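# Place bottles on ledges matching their cap colours

## Task

Put every bottle upright on the wall ledge whose coloured label strip is the same colour as that bottle's cap, with the bottle's entire base resting on that ledge.

## Robot and tools

Robot: two seven-joint arms, left_arm and right_arm, each ending in a two-finger gripper. Both face +x. left_arm sits on the +y side; this has nothing to do with which side of a camera image it appears on.

Frame: every position and orientation uses a single scene frame. Its origin lies on the plane z = 0, under the midpoint between the two arm bases, which are 0.70 m above it. +z is up and +x is forward. Positions are in metres. Orientations are quaternions written w first (qw, qx, qy, qz). The reported hand position and orientation can be a few centimetres off, more so when the arm is stretched far.

Gripper: the fingers point along the gripper's own +z axis and close along its y axis. end_effector_position is the point midway between the finger pads when they are shut, just under 1 cm behind the fingertips. Closing pushes the tips about 17 mm further along +z, and almost all of that happens while the pads are more than 70 mm apart. Opening is a number from -1 (shut) to +1 (fully open, 0.145 m). A full close takes at least about 0.5 s. To hold an object, keep commanding an opening well below grip_measured, which is the measured opening on the same -1..+1 scale. The lower the command, the harder the squeeze, up to roughly 10 N per pad. A fast close can squeeze harder. The last Joint positions value for each arm is the opening in metres.

Row layout: every arm command is one row of 16 numbers covering both arms, even if only one arm should move. The order is left_arm x, y, z, qw, qx, qy, qz, opening, then the same eight for right_arm. x, y, z is an absolute target for end_effector_position and the quaternion is an absolute target orientation, both in the scene frame. To keep an arm still, repeat the whole pose it reported just before it began to rest, with the opening it should keep. To keep an orientation, send the same quaternion in every row; do not copy back a drifted reading. Sending 0 as an opening is a real command, so to leave a gripper unchanged, resend its current command from "Tool commands".

execute_actions(actions, cameras): actions is a list of actions. Each action is a list of up to 15 rows, and each row lasts one 1/30 s step. If an action has fewer than 15 rows, its last row is held for the remaining steps. An action is rejected for both arms if any target lies more than 0.6 m from that gripper's current position along any of the gripper's own axes. If the first action fails that check against the latest reported state, or any action is malformed, the whole call is rejected. An empty actions list simply returns the state and images. cameras lists camera names (cam_high, cam_low). Leaving it out, passing null or passing ["all"] gives all cameras; [] gives none; an unknown name voids the call.

move(target, speed, blend, opening_speed, blocking, cameras): target is a single 16-number row or a list of up to 15 rows, given as absolute poses as above, with no 0.6 m check. Each gripper travels in a straight line from its "Hand target" and turns the shorter way. speed is in m/s, from 0.002 to 1.1, default 0.25; turn rate is capped at twice that value in rad/s. It can be one number or one per target. blend, in metres, rounds the corners at intermediate targets; the default 0 stops at each target. opening_speed, 0.2 or more per second on the -1..+1 scale, makes the fingers change gradually. All paths finish together and run for at most 10 s. Paths do not avoid obstacles or the other arm. Faster moves lag, stray and strike harder, and a gripper can overshoot speed, especially when the arm is near straight. A change in the first target's opening pauses the paths only if that target is within 3 mm of the gripper. A later target's opening is applied on arrival, once everything is at rest. blocking=false returns after about 0.5 s while the move carries on; a new move replaces a running one. The result adds a "move:" line giving the ending (done, off_target, moving, held, fault) and the limits that acted (paced = the pose was clipped, held = steps were withheld). Arms not named there are done, meaning within 3 mm and 2 degrees of their target. Neither done nor off_target says anything about contact.

wait(seconds, cameras): 0 to 10 s, with each arm holding its last command; it returns early if a running move finishes. stop(cameras): brakes the running move and needs some distance to do it. zoom_image(camera, region): region is [x0, y0, x1, y1] in pixels of cam_high or cam_low (896x504), no larger than 504x504, taken from the latest image. read_manual(section): licence texts only. finished_scene(scene): scene is the current scene's integer number. It ends the scene permanently, and the bottles must stay in place without the robot.

Controller behaviour: each step, the commanded orientation is clipped to within 32 degrees of the measured one. Inverse kinematics favours position when it cannot satisfy both. A single action may fall short; the arm then heads to "Hand target", so send the remainder next. Large wrist turns can swing the elbow. Joint velocities read "within noise" when the arm is still. Joint torques include gravity, an offset and noise; torques 3 and 4 wrap around at ±28 N m.

Cameras: cam_high and cam_low are fixed cameras with the given pinhole+radial calibration, which may be slightly off. A result lists a camera whose numbers have changed.

Avoid: knocking things out of the work area, dropping bottles, releasing them while they are still moving, slamming or pushing hard, and collisions or pinches between the two arms. The clearance check does not stop the two grippers or wrist cameras from meeting, and one gripper closing on the other's fingers counts as a press. Avoid long holds, stretched arms, or pushing toward poses that cannot be reached: motors heat up, show MOTOR HOT at 85 °C, and stop the arm at 100 °C for 30 to 60 s or more. Objects may occasionally be nudged by something else.

Each tool is called after ">>>" by a JSON object that holds its "method" and its "body".

## Session

>>> {"method": "execute_actions", "body": {"actions": []}}

>>> {"method": "zoom_image", "body": {"camera": "cam_high", "region": [420, 200, 700, 420]}}

>>> {"method": "zoom_image", "body": {"camera": "cam_low", "region": [320, 120, 620, 390]}}

Scene clock: 0.00 s.
left_arm: end_effector_position=(+0.2239, +0.1828, +0.6144) grip_measured=+1.00 end_effector_quat_wxyz=(-0.319, +0.395, -0.515, +0.691) | right_arm: end_effector_position=(+0.4009, -0.1655, +0.3728) grip_measured=+1.00 end_effector_quat_wxyz=(+0.260, +0.265, +0.837, +0.401)
Joint positions: left_arm=[-1.106 0.942 0.535 2.339 -0.48 -0.199 -0.367 0.145] | right_arm=[0.583 0.619 -0.841 0.925 -1.182 -0.496 -0.047 0.145]
Joint velocities: within noise
Joint torques (N m): no reading
Motor temperatures (°C): left_arm=[20 21 22 20 21 23 21] | right_arm=[20 22 22 19 20 19 21]
Hand target: left_arm +0.2239, +0.1828, +0.6144; -0.319, +0.395, -0.515, +0.691 | right_arm +0.4009, -0.1655, +0.3728; +0.260, +0.265, +0.837, +0.401
Tool commands: left_gripper/opening=+1.0 right_gripper/opening=+1.0

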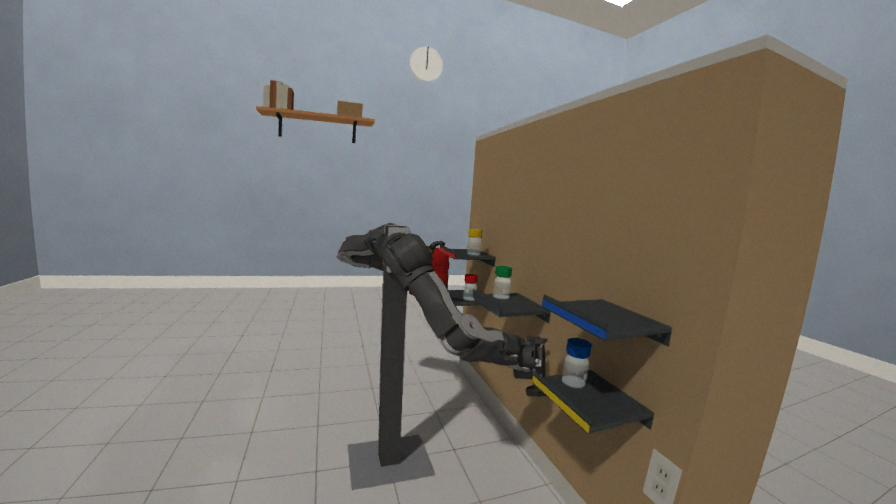

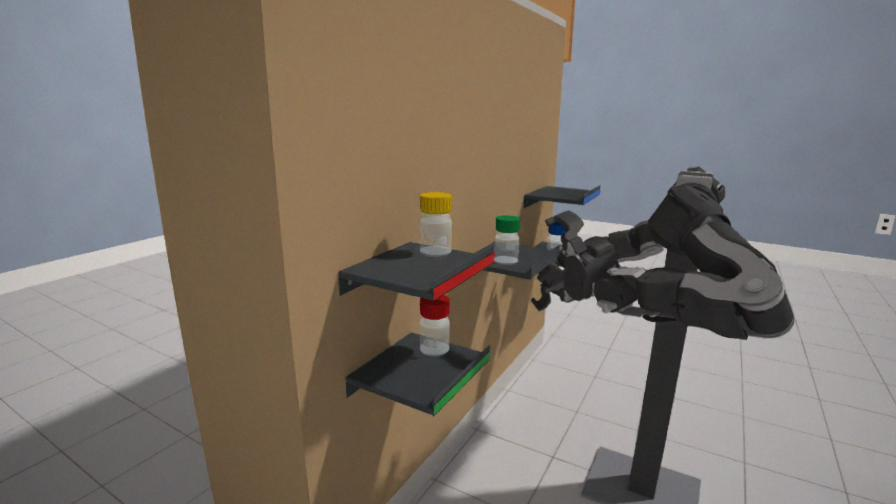

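Scaled by 1.800 from the camera's 896x504 image, which has a finer 1280x720 frame.

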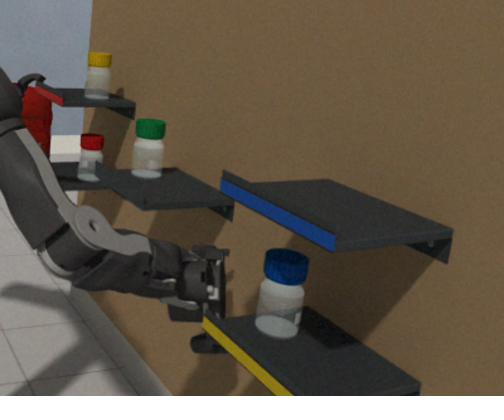

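Scaled by 1.680 from the camera's 896x504 image, which has a finer 1280x720 frame.

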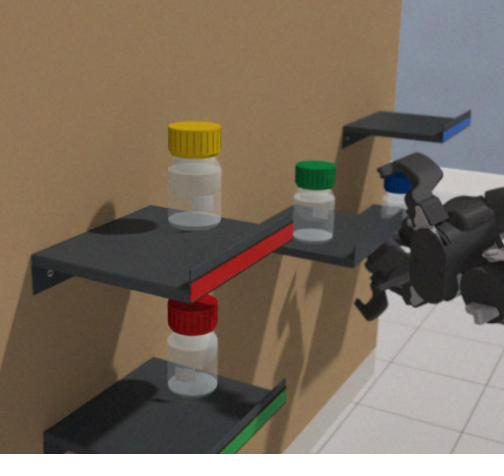

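>>> {"method": "move", "body": {"target": [[0.24,0.19,0.55,-0.1,0.55,-0.27,0.78,0.25,0.28,-0.20,0.39,0.2,0.4,0.7,0.5,0.25],[0.25,0.20,0.45,0,0.7071,0,0.7071,0.25,0.26,-0.21,0.41,0,0.7071,0,0.7071,0.25],[0.37,0.14,0.39,0,0.7071,0,0.7071,0.25,0.37,-0.15,0.39,0,0.7071,0,0.7071,0.25]], "speed": 0.25}}

Scene clock: 66.43 s.
left_arm: end_effector_position=(+0.3712, +0.1407, +0.3926) grip_measured=+0.25 end_effector_quat_wxyz=(-0.001, +0.705, +0.003, +0.709) | right_arm: end_effector_position=(+0.3703, -0.1514, +0.3903) grip_measured=+0.25 end_effector_quat_wxyz=(+0.002, +0.707, -0.003, +0.707)
Joint positions: left_arm=[0.127 0.263 -0.532 1.121 0.325 -0.458 -0.378 0.094] | right_arm=[0.105 0.26 -0.464 1.119 0.313 -0.453 -0.318 0.094]
Joint velocities: within noise
Joint torques (N m): left_arm=[4.92 0.7 0.08 3.78 -0.05 -0.64 0.19] | right_arm=[4.18 0.8 0.46 3.38 -0.12 -0.51 0.13]
Motor temperatures (°C): left_arm=[20 21 23 22 21 23 21] | right_arm=[22 23 23 19 20 19 21]
Hand target: left_arm +0.3700, +0.1400, +0.3901; +0.000, +0.707, +0.000, +0.707 | right_arm +0.3701, -0.1501, +0.3901; +0.000, +0.707, +0.000, +0.707
Off the commanded pose: left_arm 0.003 m, 0 deg | right_arm 0.001 m, 0 deg.
move: done

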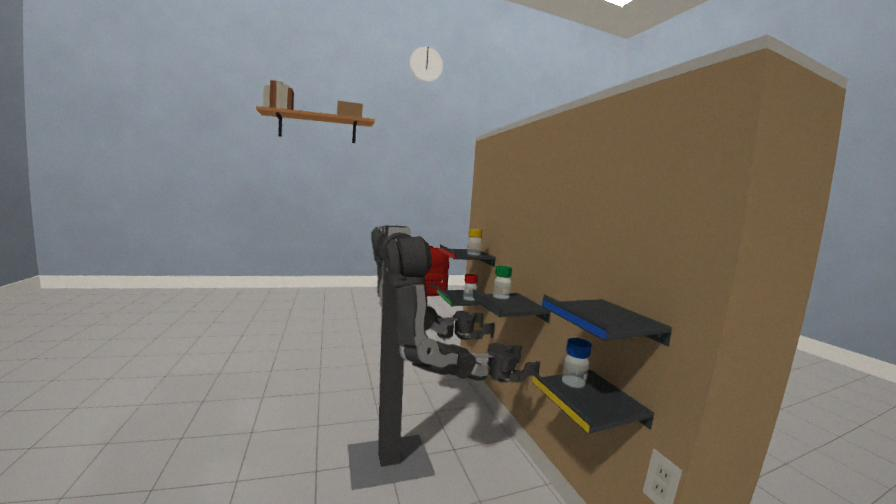

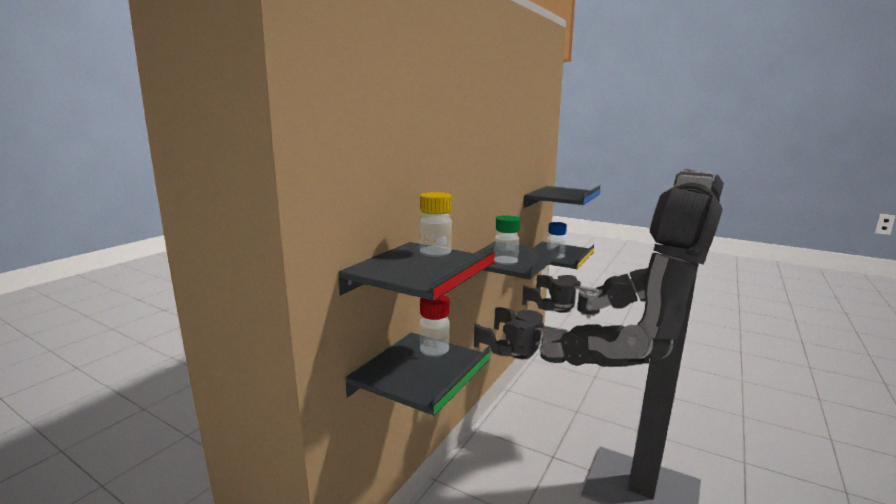

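>>> {"method": "move", "body": {"target": [[0.25,0.14,0.42,0,0.7071,0,0.7071,0.25,0.26,-0.26,0.42,0,0.7071,0,0.7071,0.25],[0.24,0.07,0.52,0,0.7071,0,0.7071,0.25,0.24,-0.33,0.48,0,0.7071,0,0.7071,0.25],[0.27,0.055,0.592,0,0.7071,0,0.7071,0.25,0.25,-0.34,0.497,0,0.7071,0,0.7071,0.25],[0.355,0.054,0.592,0,0.7071,0,0.7071,0.25,0.35,-0.34,0.497,0,0.7071,0,0.7071,0.25]], "speed": 0.2, "blend": [0.02,0.02,0.01,0]}}

>>> {"method": "zoom_image", "body": {"camera": "cam_high", "region": [450, 250, 670, 430]}}

>>> {"method": "zoom_image", "body": {"camera": "cam_low", "region": [460, 180, 620, 300]}}

Scene clock: 79.67 s.
left_arm: end_effector_position=(+0.3549, +0.0551, +0.5946) grip_measured=+0.25 end_effector_quat_wxyz=(-0.001, +0.705, +0.002, +0.709) | right_arm: end_effector_position=(+0.3505, -0.3412, +0.4998) grip_measured=+0.25 end_effector_quat_wxyz=(+0.001, +0.704, -0.003, +0.711)
Joint positions: left_arm=[0.149 -0.037 -0.497 1.981 0.044 0.552 -0.525 0.094] | right_arm=[-0.09 1.045 -0.298 1.421 1.065 -0.432 -0.024 0.094]
Joint velocities: within noise
Joint torques (N m): left_arm=[4.65 -1.6 -0.57 3.89 -0.04 -0.65 0.18] | right_arm=[3.02 6.84 2.7 1.88 0.05 -0.32 0.17]
Motor temperatures (°C): left_arm=[21 21 23 22 21 24 21] | right_arm=[22 23 22 20 20 20 21]
Hand target: left_arm +0.3550, +0.0540, +0.5920; +0.000, +0.707, +0.000, +0.707 | right_arm +0.3500, -0.3400, +0.4970; +0.000, +0.707, +0.000, +0.707
Off the commanded pose: left_arm 0.003 m, 0 deg | right_arm 0.003 m, 1 deg.
move: done

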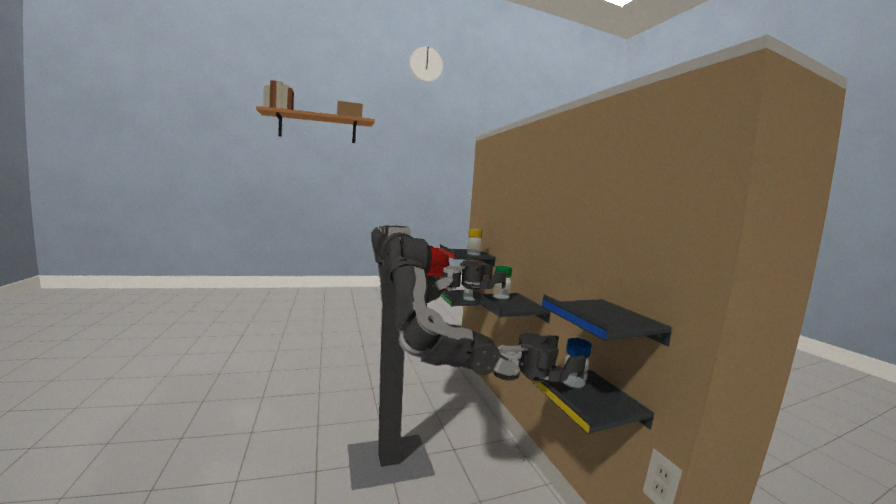

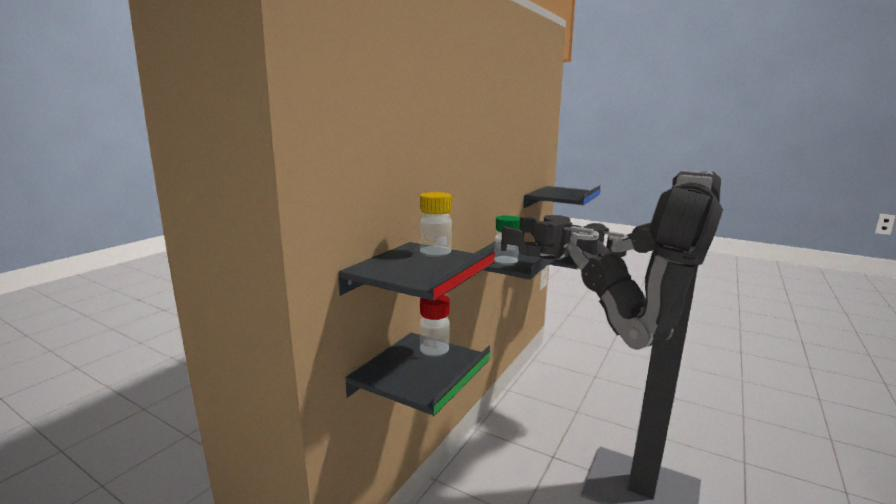

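Scaled by 2.291 from the camera's 896x504 image, which has a finer 1280x720 frame.

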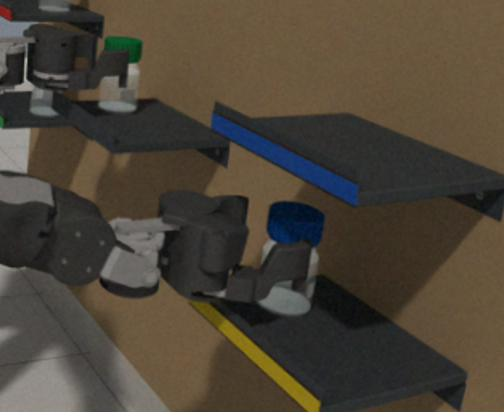

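Scaled by 3.150 from the camera's 896x504 image, which has a finer 1280x720 frame.

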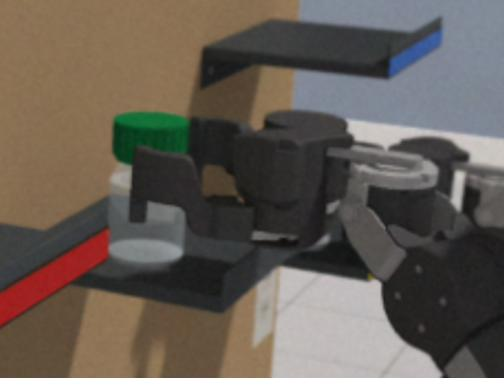

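>>> {"method": "move", "body": {"target": [[0.373,0.054,0.592,0,0.7071,0,0.7071,0.25,0.381,-0.342,0.496,0,0.7071,0,0.7071,0.25],[0.373,0.054,0.592,0,0.7071,0,0.7071,-0.45,0.381,-0.342,0.496,0,0.7071,0,0.7071,-0.45]], "speed": 0.12, "opening_speed": 1.2}}

>>> {"method": "zoom_image", "body": {"camera": "cam_high", "region": [450, 250, 670, 430]}}

Scene clock: 92.07 s.
left_arm: end_effector_position=(+0.3723, +0.0542, +0.5939) grip_measured=-0.24 end_effector_quat_wxyz=(+0.001, +0.705, +0.001, +0.709) | right_arm: end_effector_position=(+0.3813, -0.3441, +0.4989) grip_measured=-0.31 end_effector_quat_wxyz=(+0.003, +0.704, -0.003, +0.710)
Joint positions: left_arm=[0.218 -0.038 -0.476 1.901 0.079 0.535 -0.513 0.058] | right_arm=[0.126 0.968 -0.387 1.272 1.032 -0.366 0.033 0.053]
Joint velocities: within noise
Joint torques (N m): left_arm=[6.03 -1.83 -0.31 3.63 -0.11 -0.62 0.1] | right_arm=[4 6.03 2.76 2.19 0.1 -0.33 0.15]
Motor temperatures (°C): left_arm=[21 21 22 22 21 24 21] | right_arm=[22 23 22 19 20 20 21]
Hand target: left_arm +0.3730, +0.0541, +0.5921; +0.000, +0.707, +0.000, +0.707 | right_arm +0.3810, -0.3420, +0.4960; +0.000, +0.707, +0.000, +0.707
Off the commanded pose: left_arm 0.002 m, 0 deg | right_arm 0.004 m, 1 deg.
move: off_target (right_arm); target 2's new opening was sent with right_arm's hand 0.004 m and 1 deg from that target

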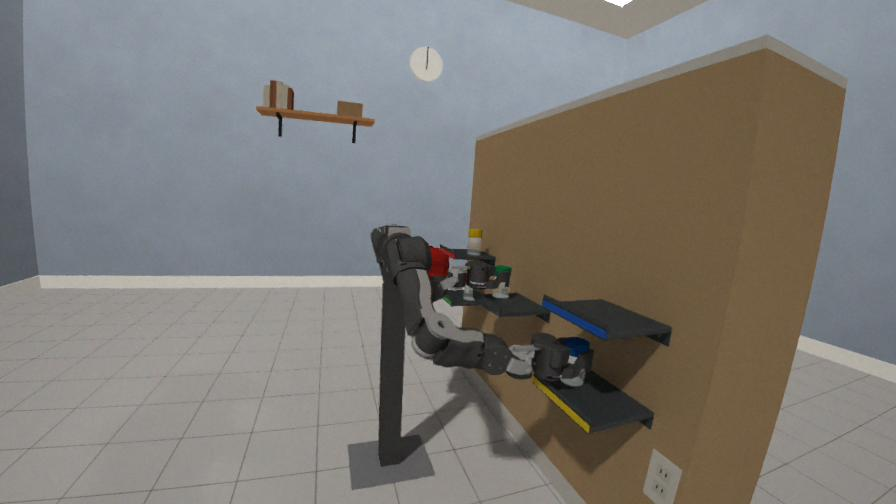

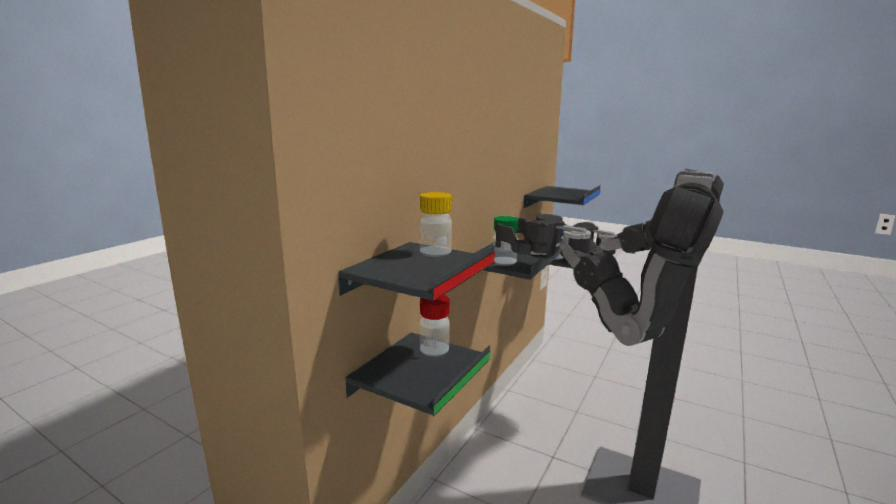

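Scaled by 2.291 from the camera's 896x504 image, which has a finer 1280x720 frame.

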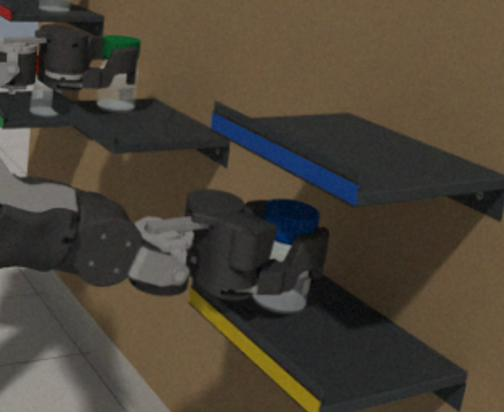

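>>> {"method": "move", "body": {"target": [[0.373,0.054,0.592,0,0.7071,0,0.7071,-0.45,0.381,-0.343,0.497,0,0.7071,0,0.7071,0.1],[0.373,0.054,0.592,0,0.7071,0,0.7071,-0.45,0.391,-0.343,0.497,0,0.7071,0,0.7071,0.1],[0.373,0.054,0.592,0,0.7071,0,0.7071,-0.5,0.391,-0.343,0.497,0,0.7071,0,0.7071,-0.5]], "speed": 0.1, "opening_speed": 1, "cameras": ["cam_high"]}}

>>> {"method": "zoom_image", "body": {"camera": "cam_high", "region": [540, 310, 640, 400]}}

Scene clock: 116.17 s.
left_arm: end_effector_position=(+0.3723, +0.0542, +0.5939) grip_measured=-0.24 end_effector_quat_wxyz=(+0.001, +0.705, +0.001, +0.709) | right_arm: end_effector_position=(+0.3911, -0.3450, +0.4999) grip_measured=-0.50 end_effector_quat_wxyz=(+0.003, +0.704, -0.002, +0.710)
Joint positions: left_arm=[0.218 -0.038 -0.476 1.901 0.079 0.535 -0.513 0.058] | right_arm=[0.188 0.943 -0.405 1.224 1.02 -0.345 0.054 0.038]
Joint velocities: within noise
Joint torques (N m): left_arm=[6.03 -1.83 -0.31 3.64 -0.11 -0.62 0.09] | right_arm=[4.21 5.84 2.54 2.02 0.1 -0.32 0.15]
Motor temperatures (°C): left_arm=[22 21 22 22 21 24 21] | right_arm=[22 24 23 19 20 20 21]
Hand target: left_arm +0.3730, +0.0541, +0.5921; +0.000, +0.707, +0.000, +0.707 | right_arm +0.3910, -0.3431, +0.4970; +0.000, +0.707, +0.000, +0.707
Off the commanded pose: left_arm 0.002 m, 0 deg | right_arm 0.004 m, 1 deg.
move: off_target (right_arm); target 3's new opening was sent with right_arm's hand 0.004 m and 1 deg from that target
Images, in order (width x height): cam_high 896x504.

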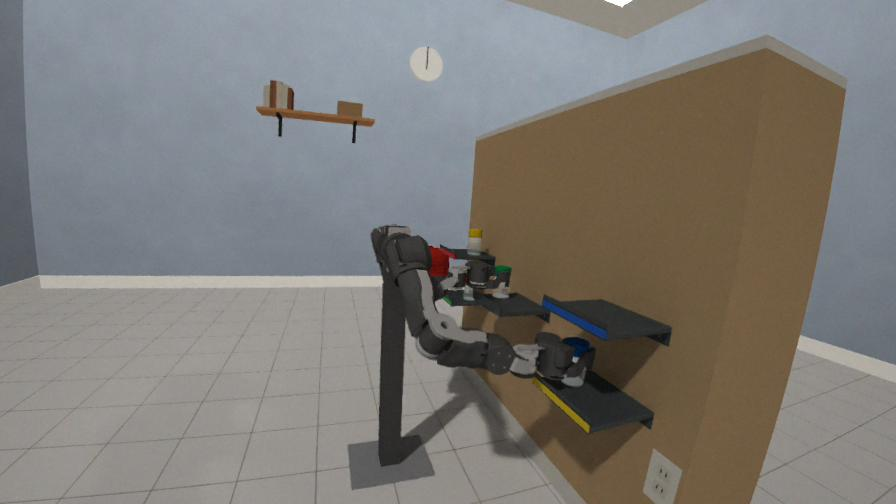

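Scaled by 5.040 from the camera's 896x504 image, which has a finer 1280x720 frame.

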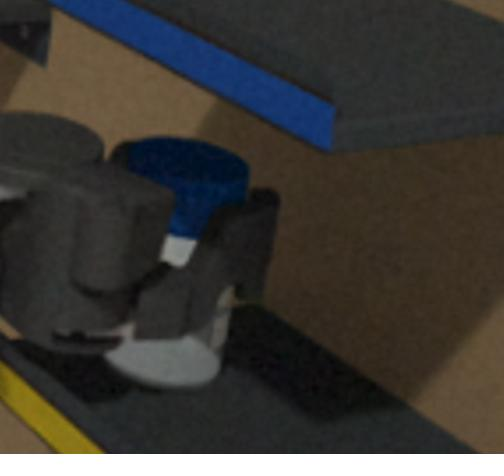

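>>> {"method": "move", "body": {"target": [[0.373,0.054,0.592,0,0.7071,0,0.7071,-0.5,0.391,-0.344,0.498,0,0.7071,0,0.7071,0.25],[0.373,0.054,0.592,0,0.7071,0,0.7071,-0.5,0.366,-0.344,0.498,0,0.7071,0,0.7071,0.25]], "speed": 0.1, "opening_speed": 1, "cameras": ["cam_high"]}}

>>> {"method": "zoom_image", "body": {"camera": "cam_high", "region": [540, 310, 640, 400]}}

Scene clock: 135.73 s.
left_arm: end_effector_position=(+0.3723, +0.0542, +0.5939) grip_measured=-0.24 end_effector_quat_wxyz=(+0.001, +0.705, +0.001, +0.709) | right_arm: end_effector_position=(+0.3656, -0.3423, +0.4952) grip_measured=+0.25 end_effector_quat_wxyz=(-0.002, +0.710, +0.003, +0.704)
Joint positions: left_arm=[0.218 -0.038 -0.476 1.901 0.079 0.535 -0.513 0.058] | right_arm=[0.025 1.011 -0.353 1.338 1.055 -0.386 0.024 0.094]
Joint velocities: within noise
Joint torques (N m): left_arm=[6.03 -1.83 -0.31 3.64 -0.11 -0.62 0.09] | right_arm=[3.47 7.29 4.85 2.47 0.19 -0.55 -0.14]
Motor temperatures (°C): left_arm=[22 21 22 22 21 24 21] | right_arm=[22 24 23 19 20 20 21]
Hand target: left_arm +0.3730, +0.0541, +0.5921; +0.000, +0.707, +0.000, +0.707 | right_arm +0.3660, -0.3440, +0.4978; +0.000, +0.707, +0.000, +0.707
Off the commanded pose: left_arm 0.002 m, 0 deg | right_arm 0.003 m, 1 deg.
move: done
Images, in order (width x height): cam_high 896x504.

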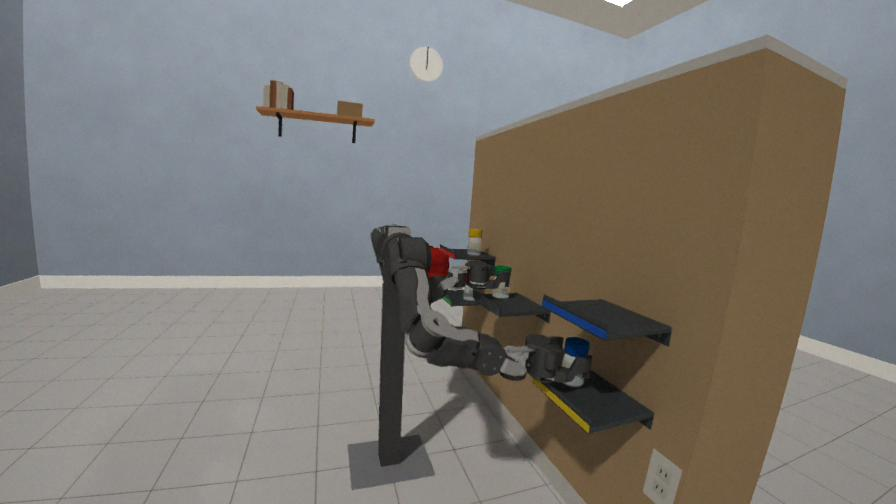

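Scaled by 5.040 from the camera's 896x504 image, which has a finer 1280x720 frame.

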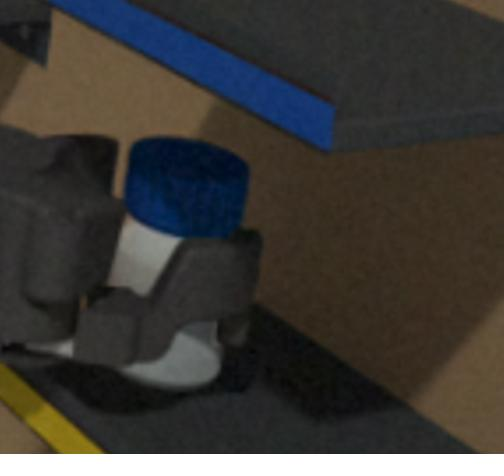

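>>> {"method": "move", "body": {"target": [0.373,0.054,0.592,0,0.7071,0,0.7071,-0.5,0.367,-0.344,0.496,0,0.7071,0,0.7071,-0.45], "speed": 0.1, "opening_speed": 1, "cameras": ["cam_high"]}}

>>> {"method": "zoom_image", "body": {"camera": "cam_high", "region": [540, 310, 640, 400]}}

Scene clock: 148.70 s.
left_arm: end_effector_position=(+0.3723, +0.0542, +0.5939) grip_measured=-0.24 end_effector_quat_wxyz=(+0.001, +0.705, +0.001, +0.709) | right_arm: end_effector_position=(+0.3668, -0.3444, +0.4961) grip_measured=-0.24 end_effector_quat_wxyz=(+0.000, +0.708, +0.000, +0.706)
Joint positions: left_arm=[0.218 -0.038 -0.476 1.901 0.079 0.535 -0.513 0.058] | right_arm=[0.033 1.007 -0.353 1.329 1.054 -0.388 0.024 0.058]
Joint velocities: within noise
Joint torques (N m): left_arm=[6.03 -1.83 -0.29 3.63 -0.11 -0.62 0.09] | right_arm=[3.92 6 3.58 1.87 0.06 -0.55 0.04]
Motor temperatures (°C): left_arm=[23 21 22 22 21 24 21] | right_arm=[22 24 23 19 20 20 21]
Hand target: left_arm +0.3730, +0.0541, +0.5921; +0.000, +0.707, +0.000, +0.707 | right_arm +0.3670, -0.3441, +0.4960; +0.000, +0.707, +0.000, +0.707
Off the commanded pose: left_arm 0.002 m, 0 deg | right_arm 0.000 m, 0 deg.
move: done
Images, in order (width x height): cam_high 896x504.

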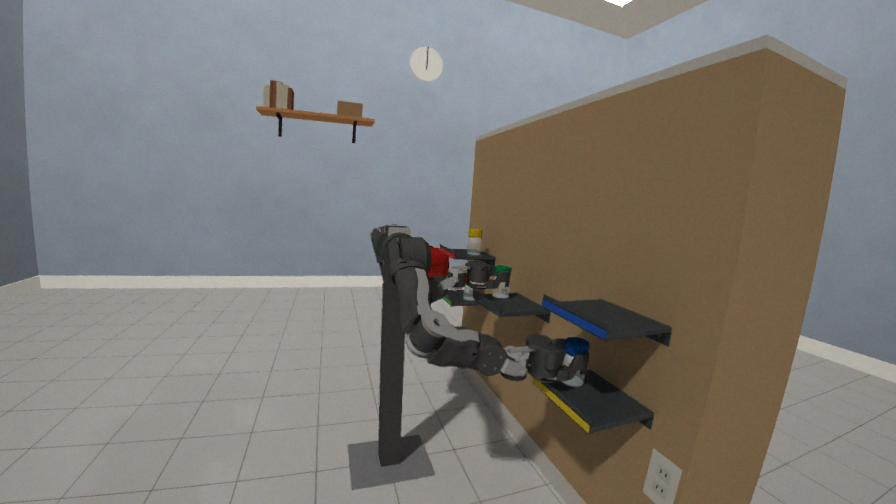

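Scaled by 5.040 from the camera's 896x504 image, which has a finer 1280x720 frame.

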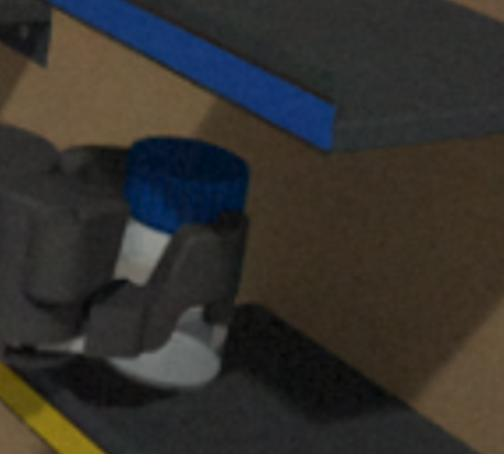

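>>> {"method": "move", "body": {"target": [[0.373,0.054,0.635,0,0.7071,0,0.7071,-0.5,0.367,-0.344,0.525,0,0.7071,0,0.7071,-0.5],[0.25,0.10,0.635,0,0.7071,0,0.7071,-0.5,0.235,-0.36,0.525,0,0.7071,0,0.7071,-0.5],[0.24,0.30,0.55,0,0.7071,0,0.7071,-0.5,0.235,-0.43,0.56,0,0.7071,0,0.7071,-0.5],[0.24,0.448,0.532,0,0.7071,0,0.7071,-0.5,0.235,-0.43,0.71,0,0.7071,0,0.7071,-0.5]], "speed": 0.22, "blend": [0.005,0.02,0.02,0]}}

>>> {"method": "zoom_image", "body": {"camera": "cam_low", "region": [330, 220, 530, 420]}}

>>> {"method": "zoom_image", "body": {"camera": "cam_high", "region": [500, 220, 680, 350]}}

Scene clock: 167.87 s.
left_arm: end_effector_position=(+0.2396, +0.4492, +0.5308) grip_measured=-0.24 end_effector_quat_wxyz=(-0.002, +0.710, +0.001, +0.704) | right_arm: end_effector_position=(+0.2352, -0.4298, +0.7098) grip_measured=-0.24 end_effector_quat_wxyz=(+0.001, +0.708, +0.001, +0.706)
Joint positions: left_arm=[-0.857 1.01 0.581 1.307 1.287 -0.413 0.576 0.058] | right_arm=[-1.311 0.984 1.547 1.712 1.45 0.213 0.458 0.058]
Joint velocities: within noise
Joint torques (N m): left_arm=[1.44 5.53 2.78 2.22 0.48 -0.64 0.23] | right_arm=[0.36 2.07 4.01 0.79 0.5 -0.45 0.03]
Motor temperatures (°C): left_arm=[23 21 22 22 21 24 21] | right_arm=[22 24 24 19 20 20 21]
Hand target: left_arm +0.2400, +0.4480, +0.5319; +0.000, +0.707, +0.000, +0.707 | right_arm +0.2350, -0.4300, +0.7100; +0.000, +0.707, +0.000, +0.707
Off the commanded pose: left_arm 0.002 m, 1 deg | right_arm 0.000 m, 0 deg.
move: done

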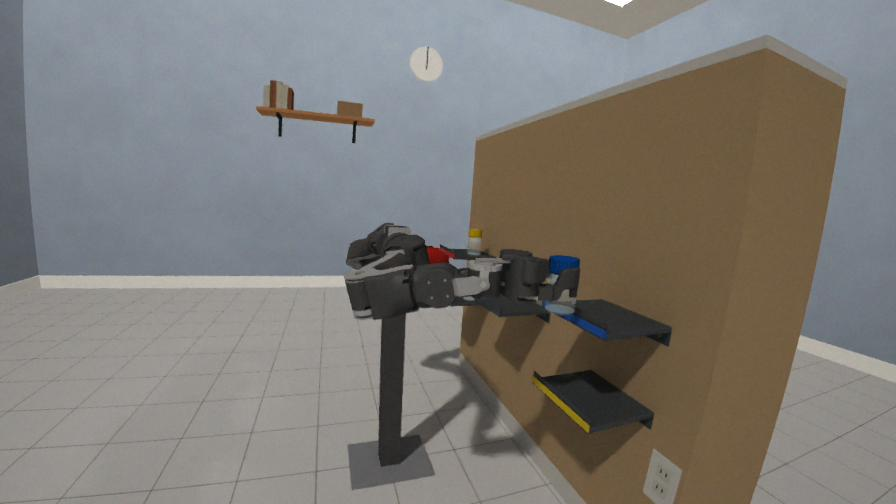

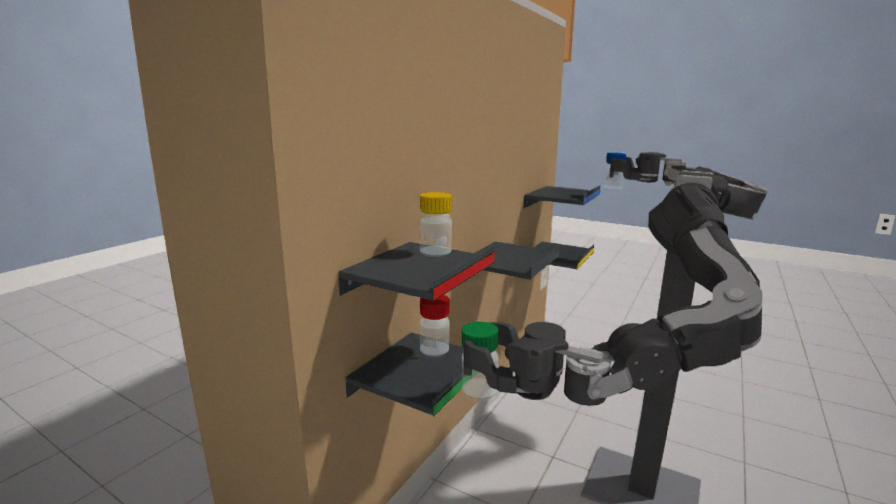

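Scaled by 2.520 from the camera's 896x504 image, which has a finer 1280x720 frame.

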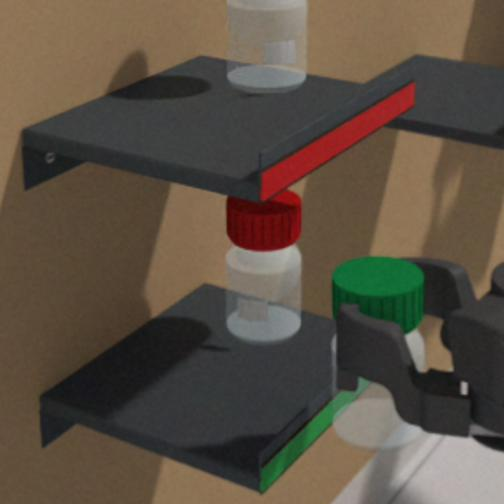

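Scaled by 2.800 from the camera's 896x504 image, which has a finer 1280x720 frame.

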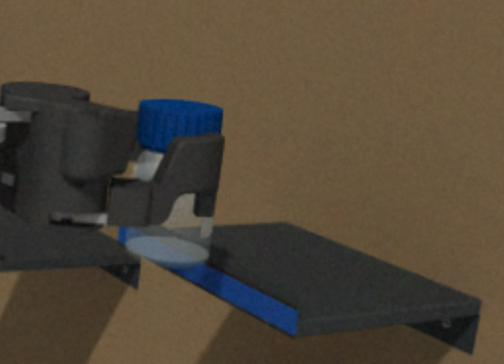

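>>> {"method": "move", "body": {"target": [[0.30,0.448,0.533,0,0.7071,0,0.7071,-0.5,0.24,-0.42,0.55,0,0.7071,0,0.7071,-0.5],[0.378,0.448,0.530,0,0.7071,0,0.7071,-0.5,0.26,-0.24,0.42,0,0.7071,0,0.7071,-0.5],[0.378,0.447,0.514,0,0.7071,0,0.7071,-0.5,0.38,-0.14,0.385,0,0.7071,0,0.7071,-0.5],[0.378,0.447,0.511,0,0.7071,0,0.7071,-0.5,0.26,-0.26,0.43,0,0.7071,0,0.7071,-0.5]], "speed": 0.22, "cameras": ["cam_low"]}}

>>> {"method": "zoom_image", "body": {"camera": "cam_low", "region": [330, 240, 530, 420]}}

Scene clock: 183.63 s.
left_arm: end_effector_position=(+0.3770, +0.4482, +0.5095) grip_measured=-0.24 end_effector_quat_wxyz=(-0.002, +0.712, +0.000, +0.703) | right_arm: end_effector_position=(+0.2594, -0.2617, +0.4270) grip_measured=-0.24 end_effector_quat_wxyz=(+0.003, +0.712, -0.001, +0.702)
Joint positions: left_arm=[0.338 0.943 -0.182 0.721 1.003 -0.287 0.592 0.058] | right_arm=[-0.517 0.474 0.051 1.602 0.487 -0.451 0.028 0.058]
Joint velocities: within noise
Joint torques (N m): left_arm=[7.05 6.98 2.19 2.48 0.49 -0.8 0.23] | right_arm=[0.83 2.84 1.83 4.3 0.23 -0.78 0.16]
Motor temperatures (°C): left_arm=[22 23 23 22 21 25 21] | right_arm=[21 24 23 19 20 20 21]
Hand target: left_arm +0.3780, +0.4470, +0.5109; +0.000, +0.707, +0.000, +0.707 | right_arm +0.2599, -0.2600, +0.4299; +0.000, +0.707, +0.000, +0.707
Off the commanded pose: left_arm 0.002 m, 1 deg | right_arm 0.004 m, 1 deg.
move: off_target (right_arm)
Images, in order (width x height): cam_low 896x504.

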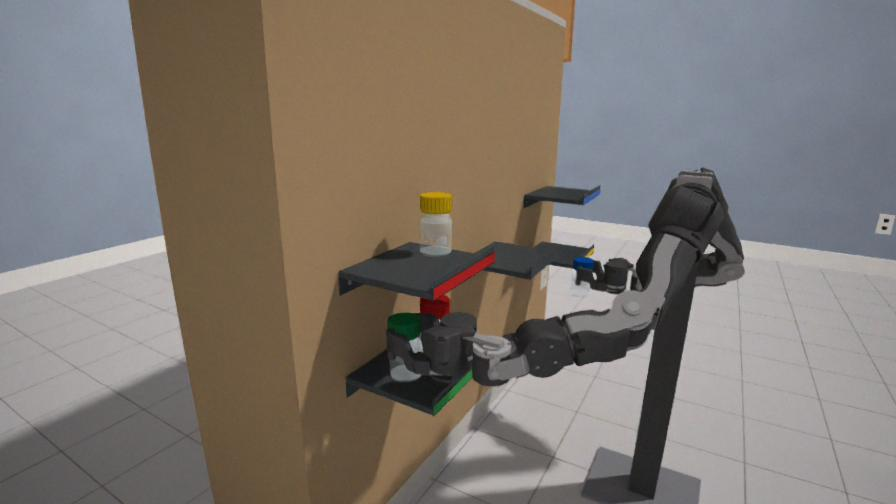

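Scaled by 2.520 from the camera's 896x504 image, which has a finer 1280x720 frame.

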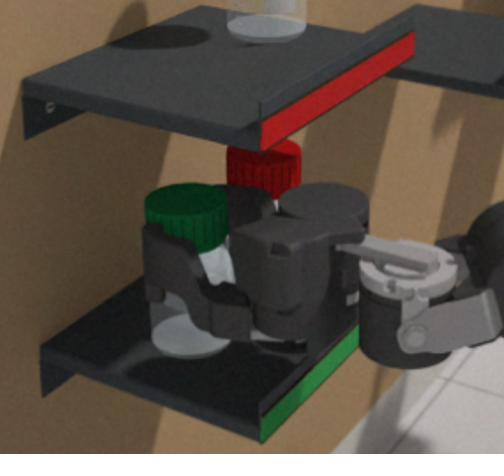

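>>> {"method": "move", "body": {"target": [[0.378,0.447,0.505,0,0.7071,0,0.7071,-0.5,0.24,-0.42,0.51,0,0.7071,0,0.7071,-0.5],[0.378,0.447,0.503,0,0.7071,0,0.7071,-0.5,0.24,-0.445,0.65,0,0.7071,0,0.7071,-0.5],[0.378,0.447,0.503,0,0.7071,0,0.7071,-0.5,0.24,-0.445,0.715,0,0.7071,0,0.7071,-0.5]], "speed": [0.2,0.15,0.15], "cameras": []}}

Scene clock: 196.80 s.
left_arm: end_effector_position=(+0.3776, +0.4497, +0.5074) grip_measured=-0.24 end_effector_quat_wxyz=(-0.004, +0.704, +0.000, +0.710) | right_arm: end_effector_position=(+0.2403, -0.4442, +0.7139) grip_measured=-0.24 end_effector_quat_wxyz=(-0.001, +0.709, +0.002, +0.705)
Joint positions: left_arm=[0.364 0.924 -0.187 0.673 0.997 -0.323 0.616 0.058] | right_arm=[-1.097 1.034 1.483 1.612 1.331 0.333 0.53 0.058]
Joint velocities: within noise
Joint torques (N m): left_arm=[6.26 6.4 0.85 2.14 0.38 -0.46 0.19] | right_arm=[0.8 3.94 4.38 1.14 0.49 -0.46 -0.14]
Motor temperatures (°C): left_arm=[23 24 23 22 22 25 21] | right_arm=[21 24 23 20 20 20 21]
Hand target: left_arm +0.3779, +0.4470, +0.5030; +0.000, +0.707, +0.000, +0.707 | right_arm +0.2400, -0.4450, +0.7150; +0.000, +0.707, +0.000, +0.707
Off the commanded pose: left_arm 0.005 m, 1 deg | right_arm 0.001 m, 0 deg.
move: off_target (left_arm)
No camera images: "cameras" was empty.

>>> {"method": "move", "body": {"target": [[0.378,0.449,0.507,0,0.7071,0,0.7071,-0.5,0.30,-0.445,0.716,0,0.7071,0,0.7071,-0.5],[0.378,0.449,0.508,0,0.7071,0,0.7071,0.04,0.36,-0.44,0.716,0,0.7071,0,0.7071,-0.5],[0.25,0.449,0.508,0,0.7071,0,0.7071,0.04,0.375,-0.42,0.70,0,0.7071,0,0.7071,-0.5],[0.24,0.36,0.58,0,0.7071,0,0.7071,0.04,0.375,-0.42,0.695,0,0.7071,0,0.7071,-0.5],[0.24,0.349,0.698,0,0.7071,0,0.7071,0.25,0.375,-0.42,0.695,0,0.7071,0,0.7071,-0.5]], "speed": 0.17, "opening_speed": 0.8}}

>>> {"method": "zoom_image", "body": {"camera": "cam_low", "region": [330, 170, 570, 410]}}

>>> {"method": "zoom_image", "body": {"camera": "cam_high", "region": [500, 220, 680, 350]}}

Scene clock: 231.17 s.
left_arm: end_effector_position=(+0.2400, +0.3482, +0.6988) grip_measured=+0.25 end_effector_quat_wxyz=(+0.001, +0.706, -0.002, +0.709) | right_arm: end_effector_position=(+0.3746, -0.4196, +0.6918) grip_measured=-0.24 end_effector_quat_wxyz=(+0.004, +0.714, +0.006, +0.700)
Joint positions: left_arm=[-1.301 0.884 1.466 2.137 1.482 0.175 0.124 0.094] | right_arm=[-1.16 1.573 1.152 1.352 1.556 0.009 0.22 0.058]
Joint velocities: within noise
Joint torques (N m): left_arm=[-0.44 2.04 2.91 0.79 0.25 -0.52 -0.05] | right_arm=[3.57 3.89 5.37 0.38 0.38 -0.78 -0.14]
Motor temperatures (°C): left_arm=[23 24 23 21 21 24 21] | right_arm=[21 24 24 19 20 20 21]
Hand target: left_arm +0.2400, +0.3490, +0.6980; +0.000, +0.707, +0.000, +0.707 | right_arm +0.3749, -0.4199, +0.6950; +0.005, +0.709, +0.004, +0.705
Off the commanded pose: left_arm 0.001 m, 0 deg | right_arm 0.003 m, 1 deg.
joint sent to its limit (right arm) — joint 5 (forearm roll), upper limit. The joint targets still meet the commanded pose.
move: done

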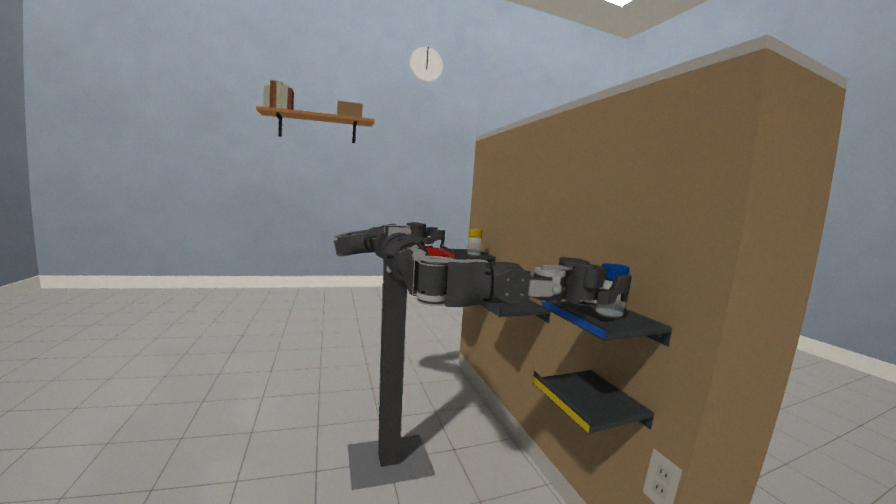

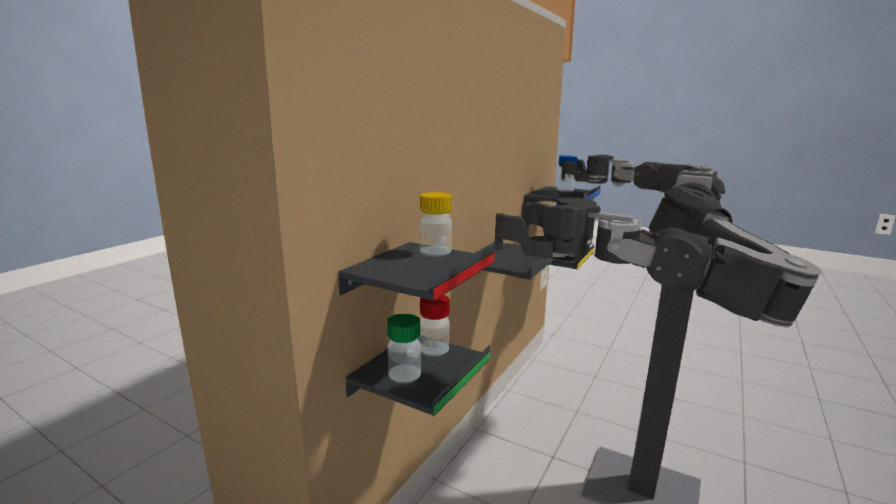

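Scaled by 2.100 from the camera's 896x504 image, which has a finer 1280x720 frame.

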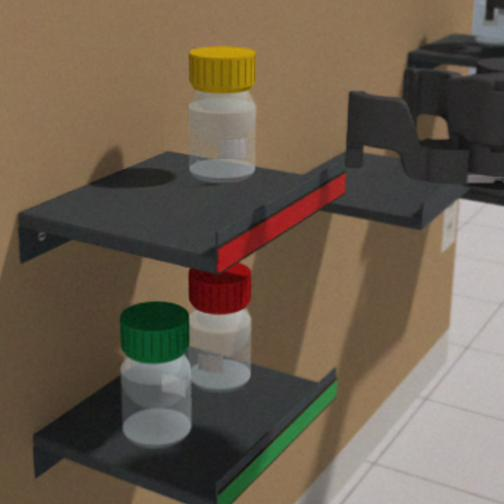

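Scaled by 2.800 from the camera's 896x504 image, which has a finer 1280x720 frame.

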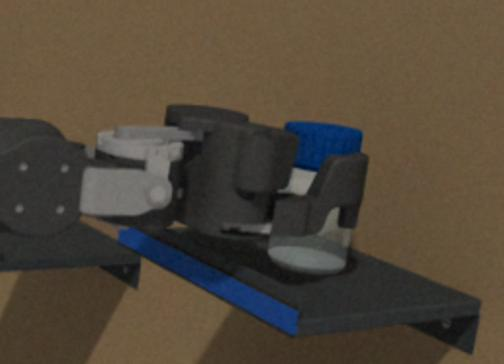

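>>> {"method": "move", "body": {"target": [[0.34,0.3485,0.699,0,0.7071,0,0.7071,0.25,0.375,-0.41,0.685,0,0.7071,0,0.7071,-0.5],[0.373,0.3485,0.699,0,0.7071,0,0.7071,0.25,0.375,-0.41,0.681,0,0.7071,0,0.7071,-0.5],[0.373,0.3485,0.699,0,0.7071,0,0.7071,-0.45,0.375,-0.41,0.681,0,0.7071,0,0.7071,-0.5]], "speed": 0.12, "opening_speed": 1.2}}

>>> {"method": "zoom_image", "body": {"camera": "cam_high", "region": [500, 220, 680, 350]}}

>>> {"method": "zoom_image", "body": {"camera": "cam_low", "region": [370, 170, 530, 290]}}

Scene clock: 245.87 s.
left_arm: end_effector_position=(+0.3734, +0.3468, +0.7021) grip_measured=-0.34 end_effector_quat_wxyz=(+0.002, +0.704, -0.003, +0.710) | right_arm: end_effector_position=(+0.3752, -0.4093, +0.6876) grip_measured=-0.24 end_effector_quat_wxyz=(+0.006, +0.702, +0.007, +0.712)
Joint positions: left_arm=[-1.308 1.55 1.332 1.71 1.568 0.017 -0.111 0.05] | right_arm=[-1.171 1.566 1.119 1.407 1.561 -0.07 0.169 0.058]
Joint velocities: within noise
Joint torques (N m): left_arm=[4.02 1.75 2.88 0.2 0.08 -0.66 -0.03] | right_arm=[3.23 3.13 2.33 0.54 0.21 -0.21 -0.13]
Motor temperatures (°C): left_arm=[22 23 23 21 21 24 21] | right_arm=[22 24 24 19 20 21 21]
Hand target: left_arm +0.3730, +0.3484, +0.6990; +0.000, +0.707, +0.000, +0.707 | right_arm +0.3747, -0.4101, +0.6809; +0.008, +0.709, +0.006, +0.705
Off the commanded pose: left_arm 0.004 m, 1 deg | right_arm 0.007 m, 1 deg.
joint read past its limit (right arm) — joint 5 (forearm roll), upper limit.
joint sent to its limit (right arm) — joint 5 (forearm roll), upper limit. The joint targets still meet the commanded pose.
move: off_target (left_arm, right_arm)

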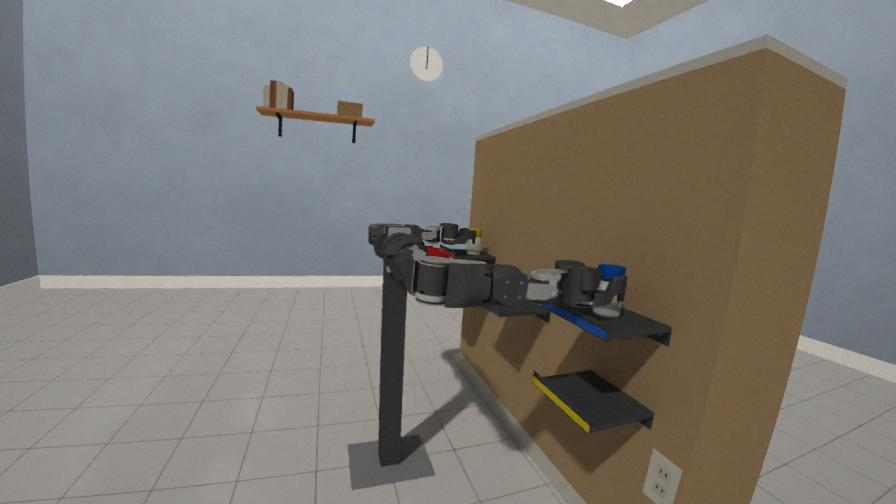

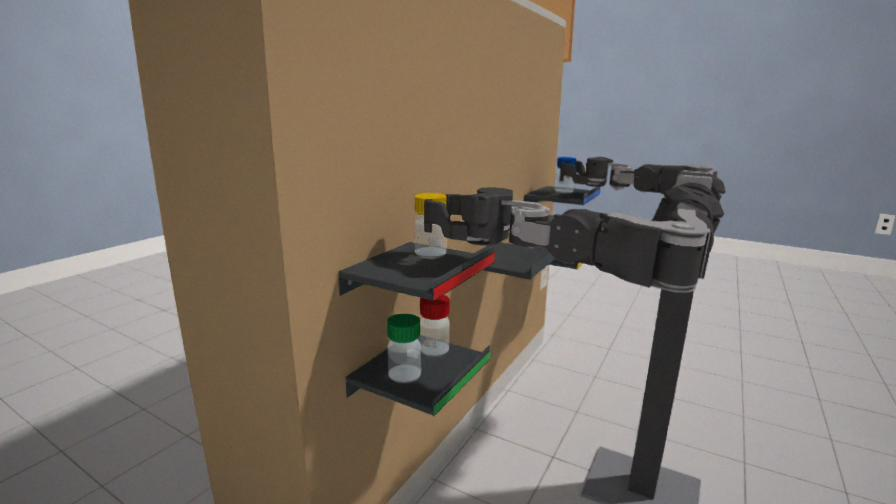

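Scaled by 2.800 from the camera's 896x504 image, which has a finer 1280x720 frame.

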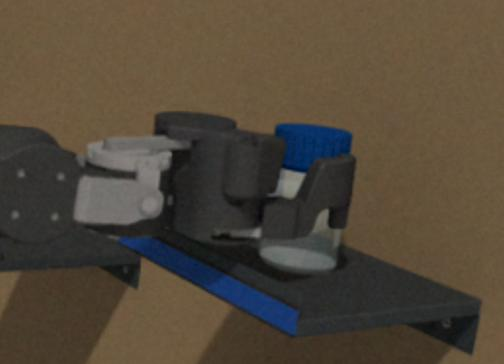

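Scaled by 3.150 from the camera's 896x504 image, which has a finer 1280x720 frame.

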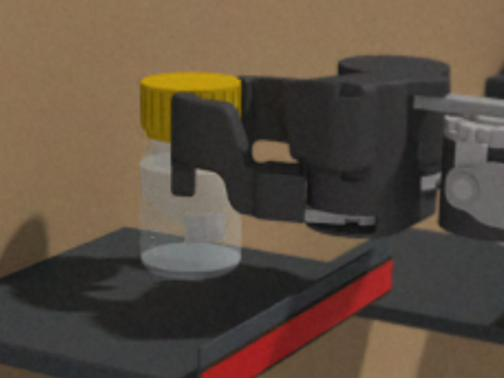

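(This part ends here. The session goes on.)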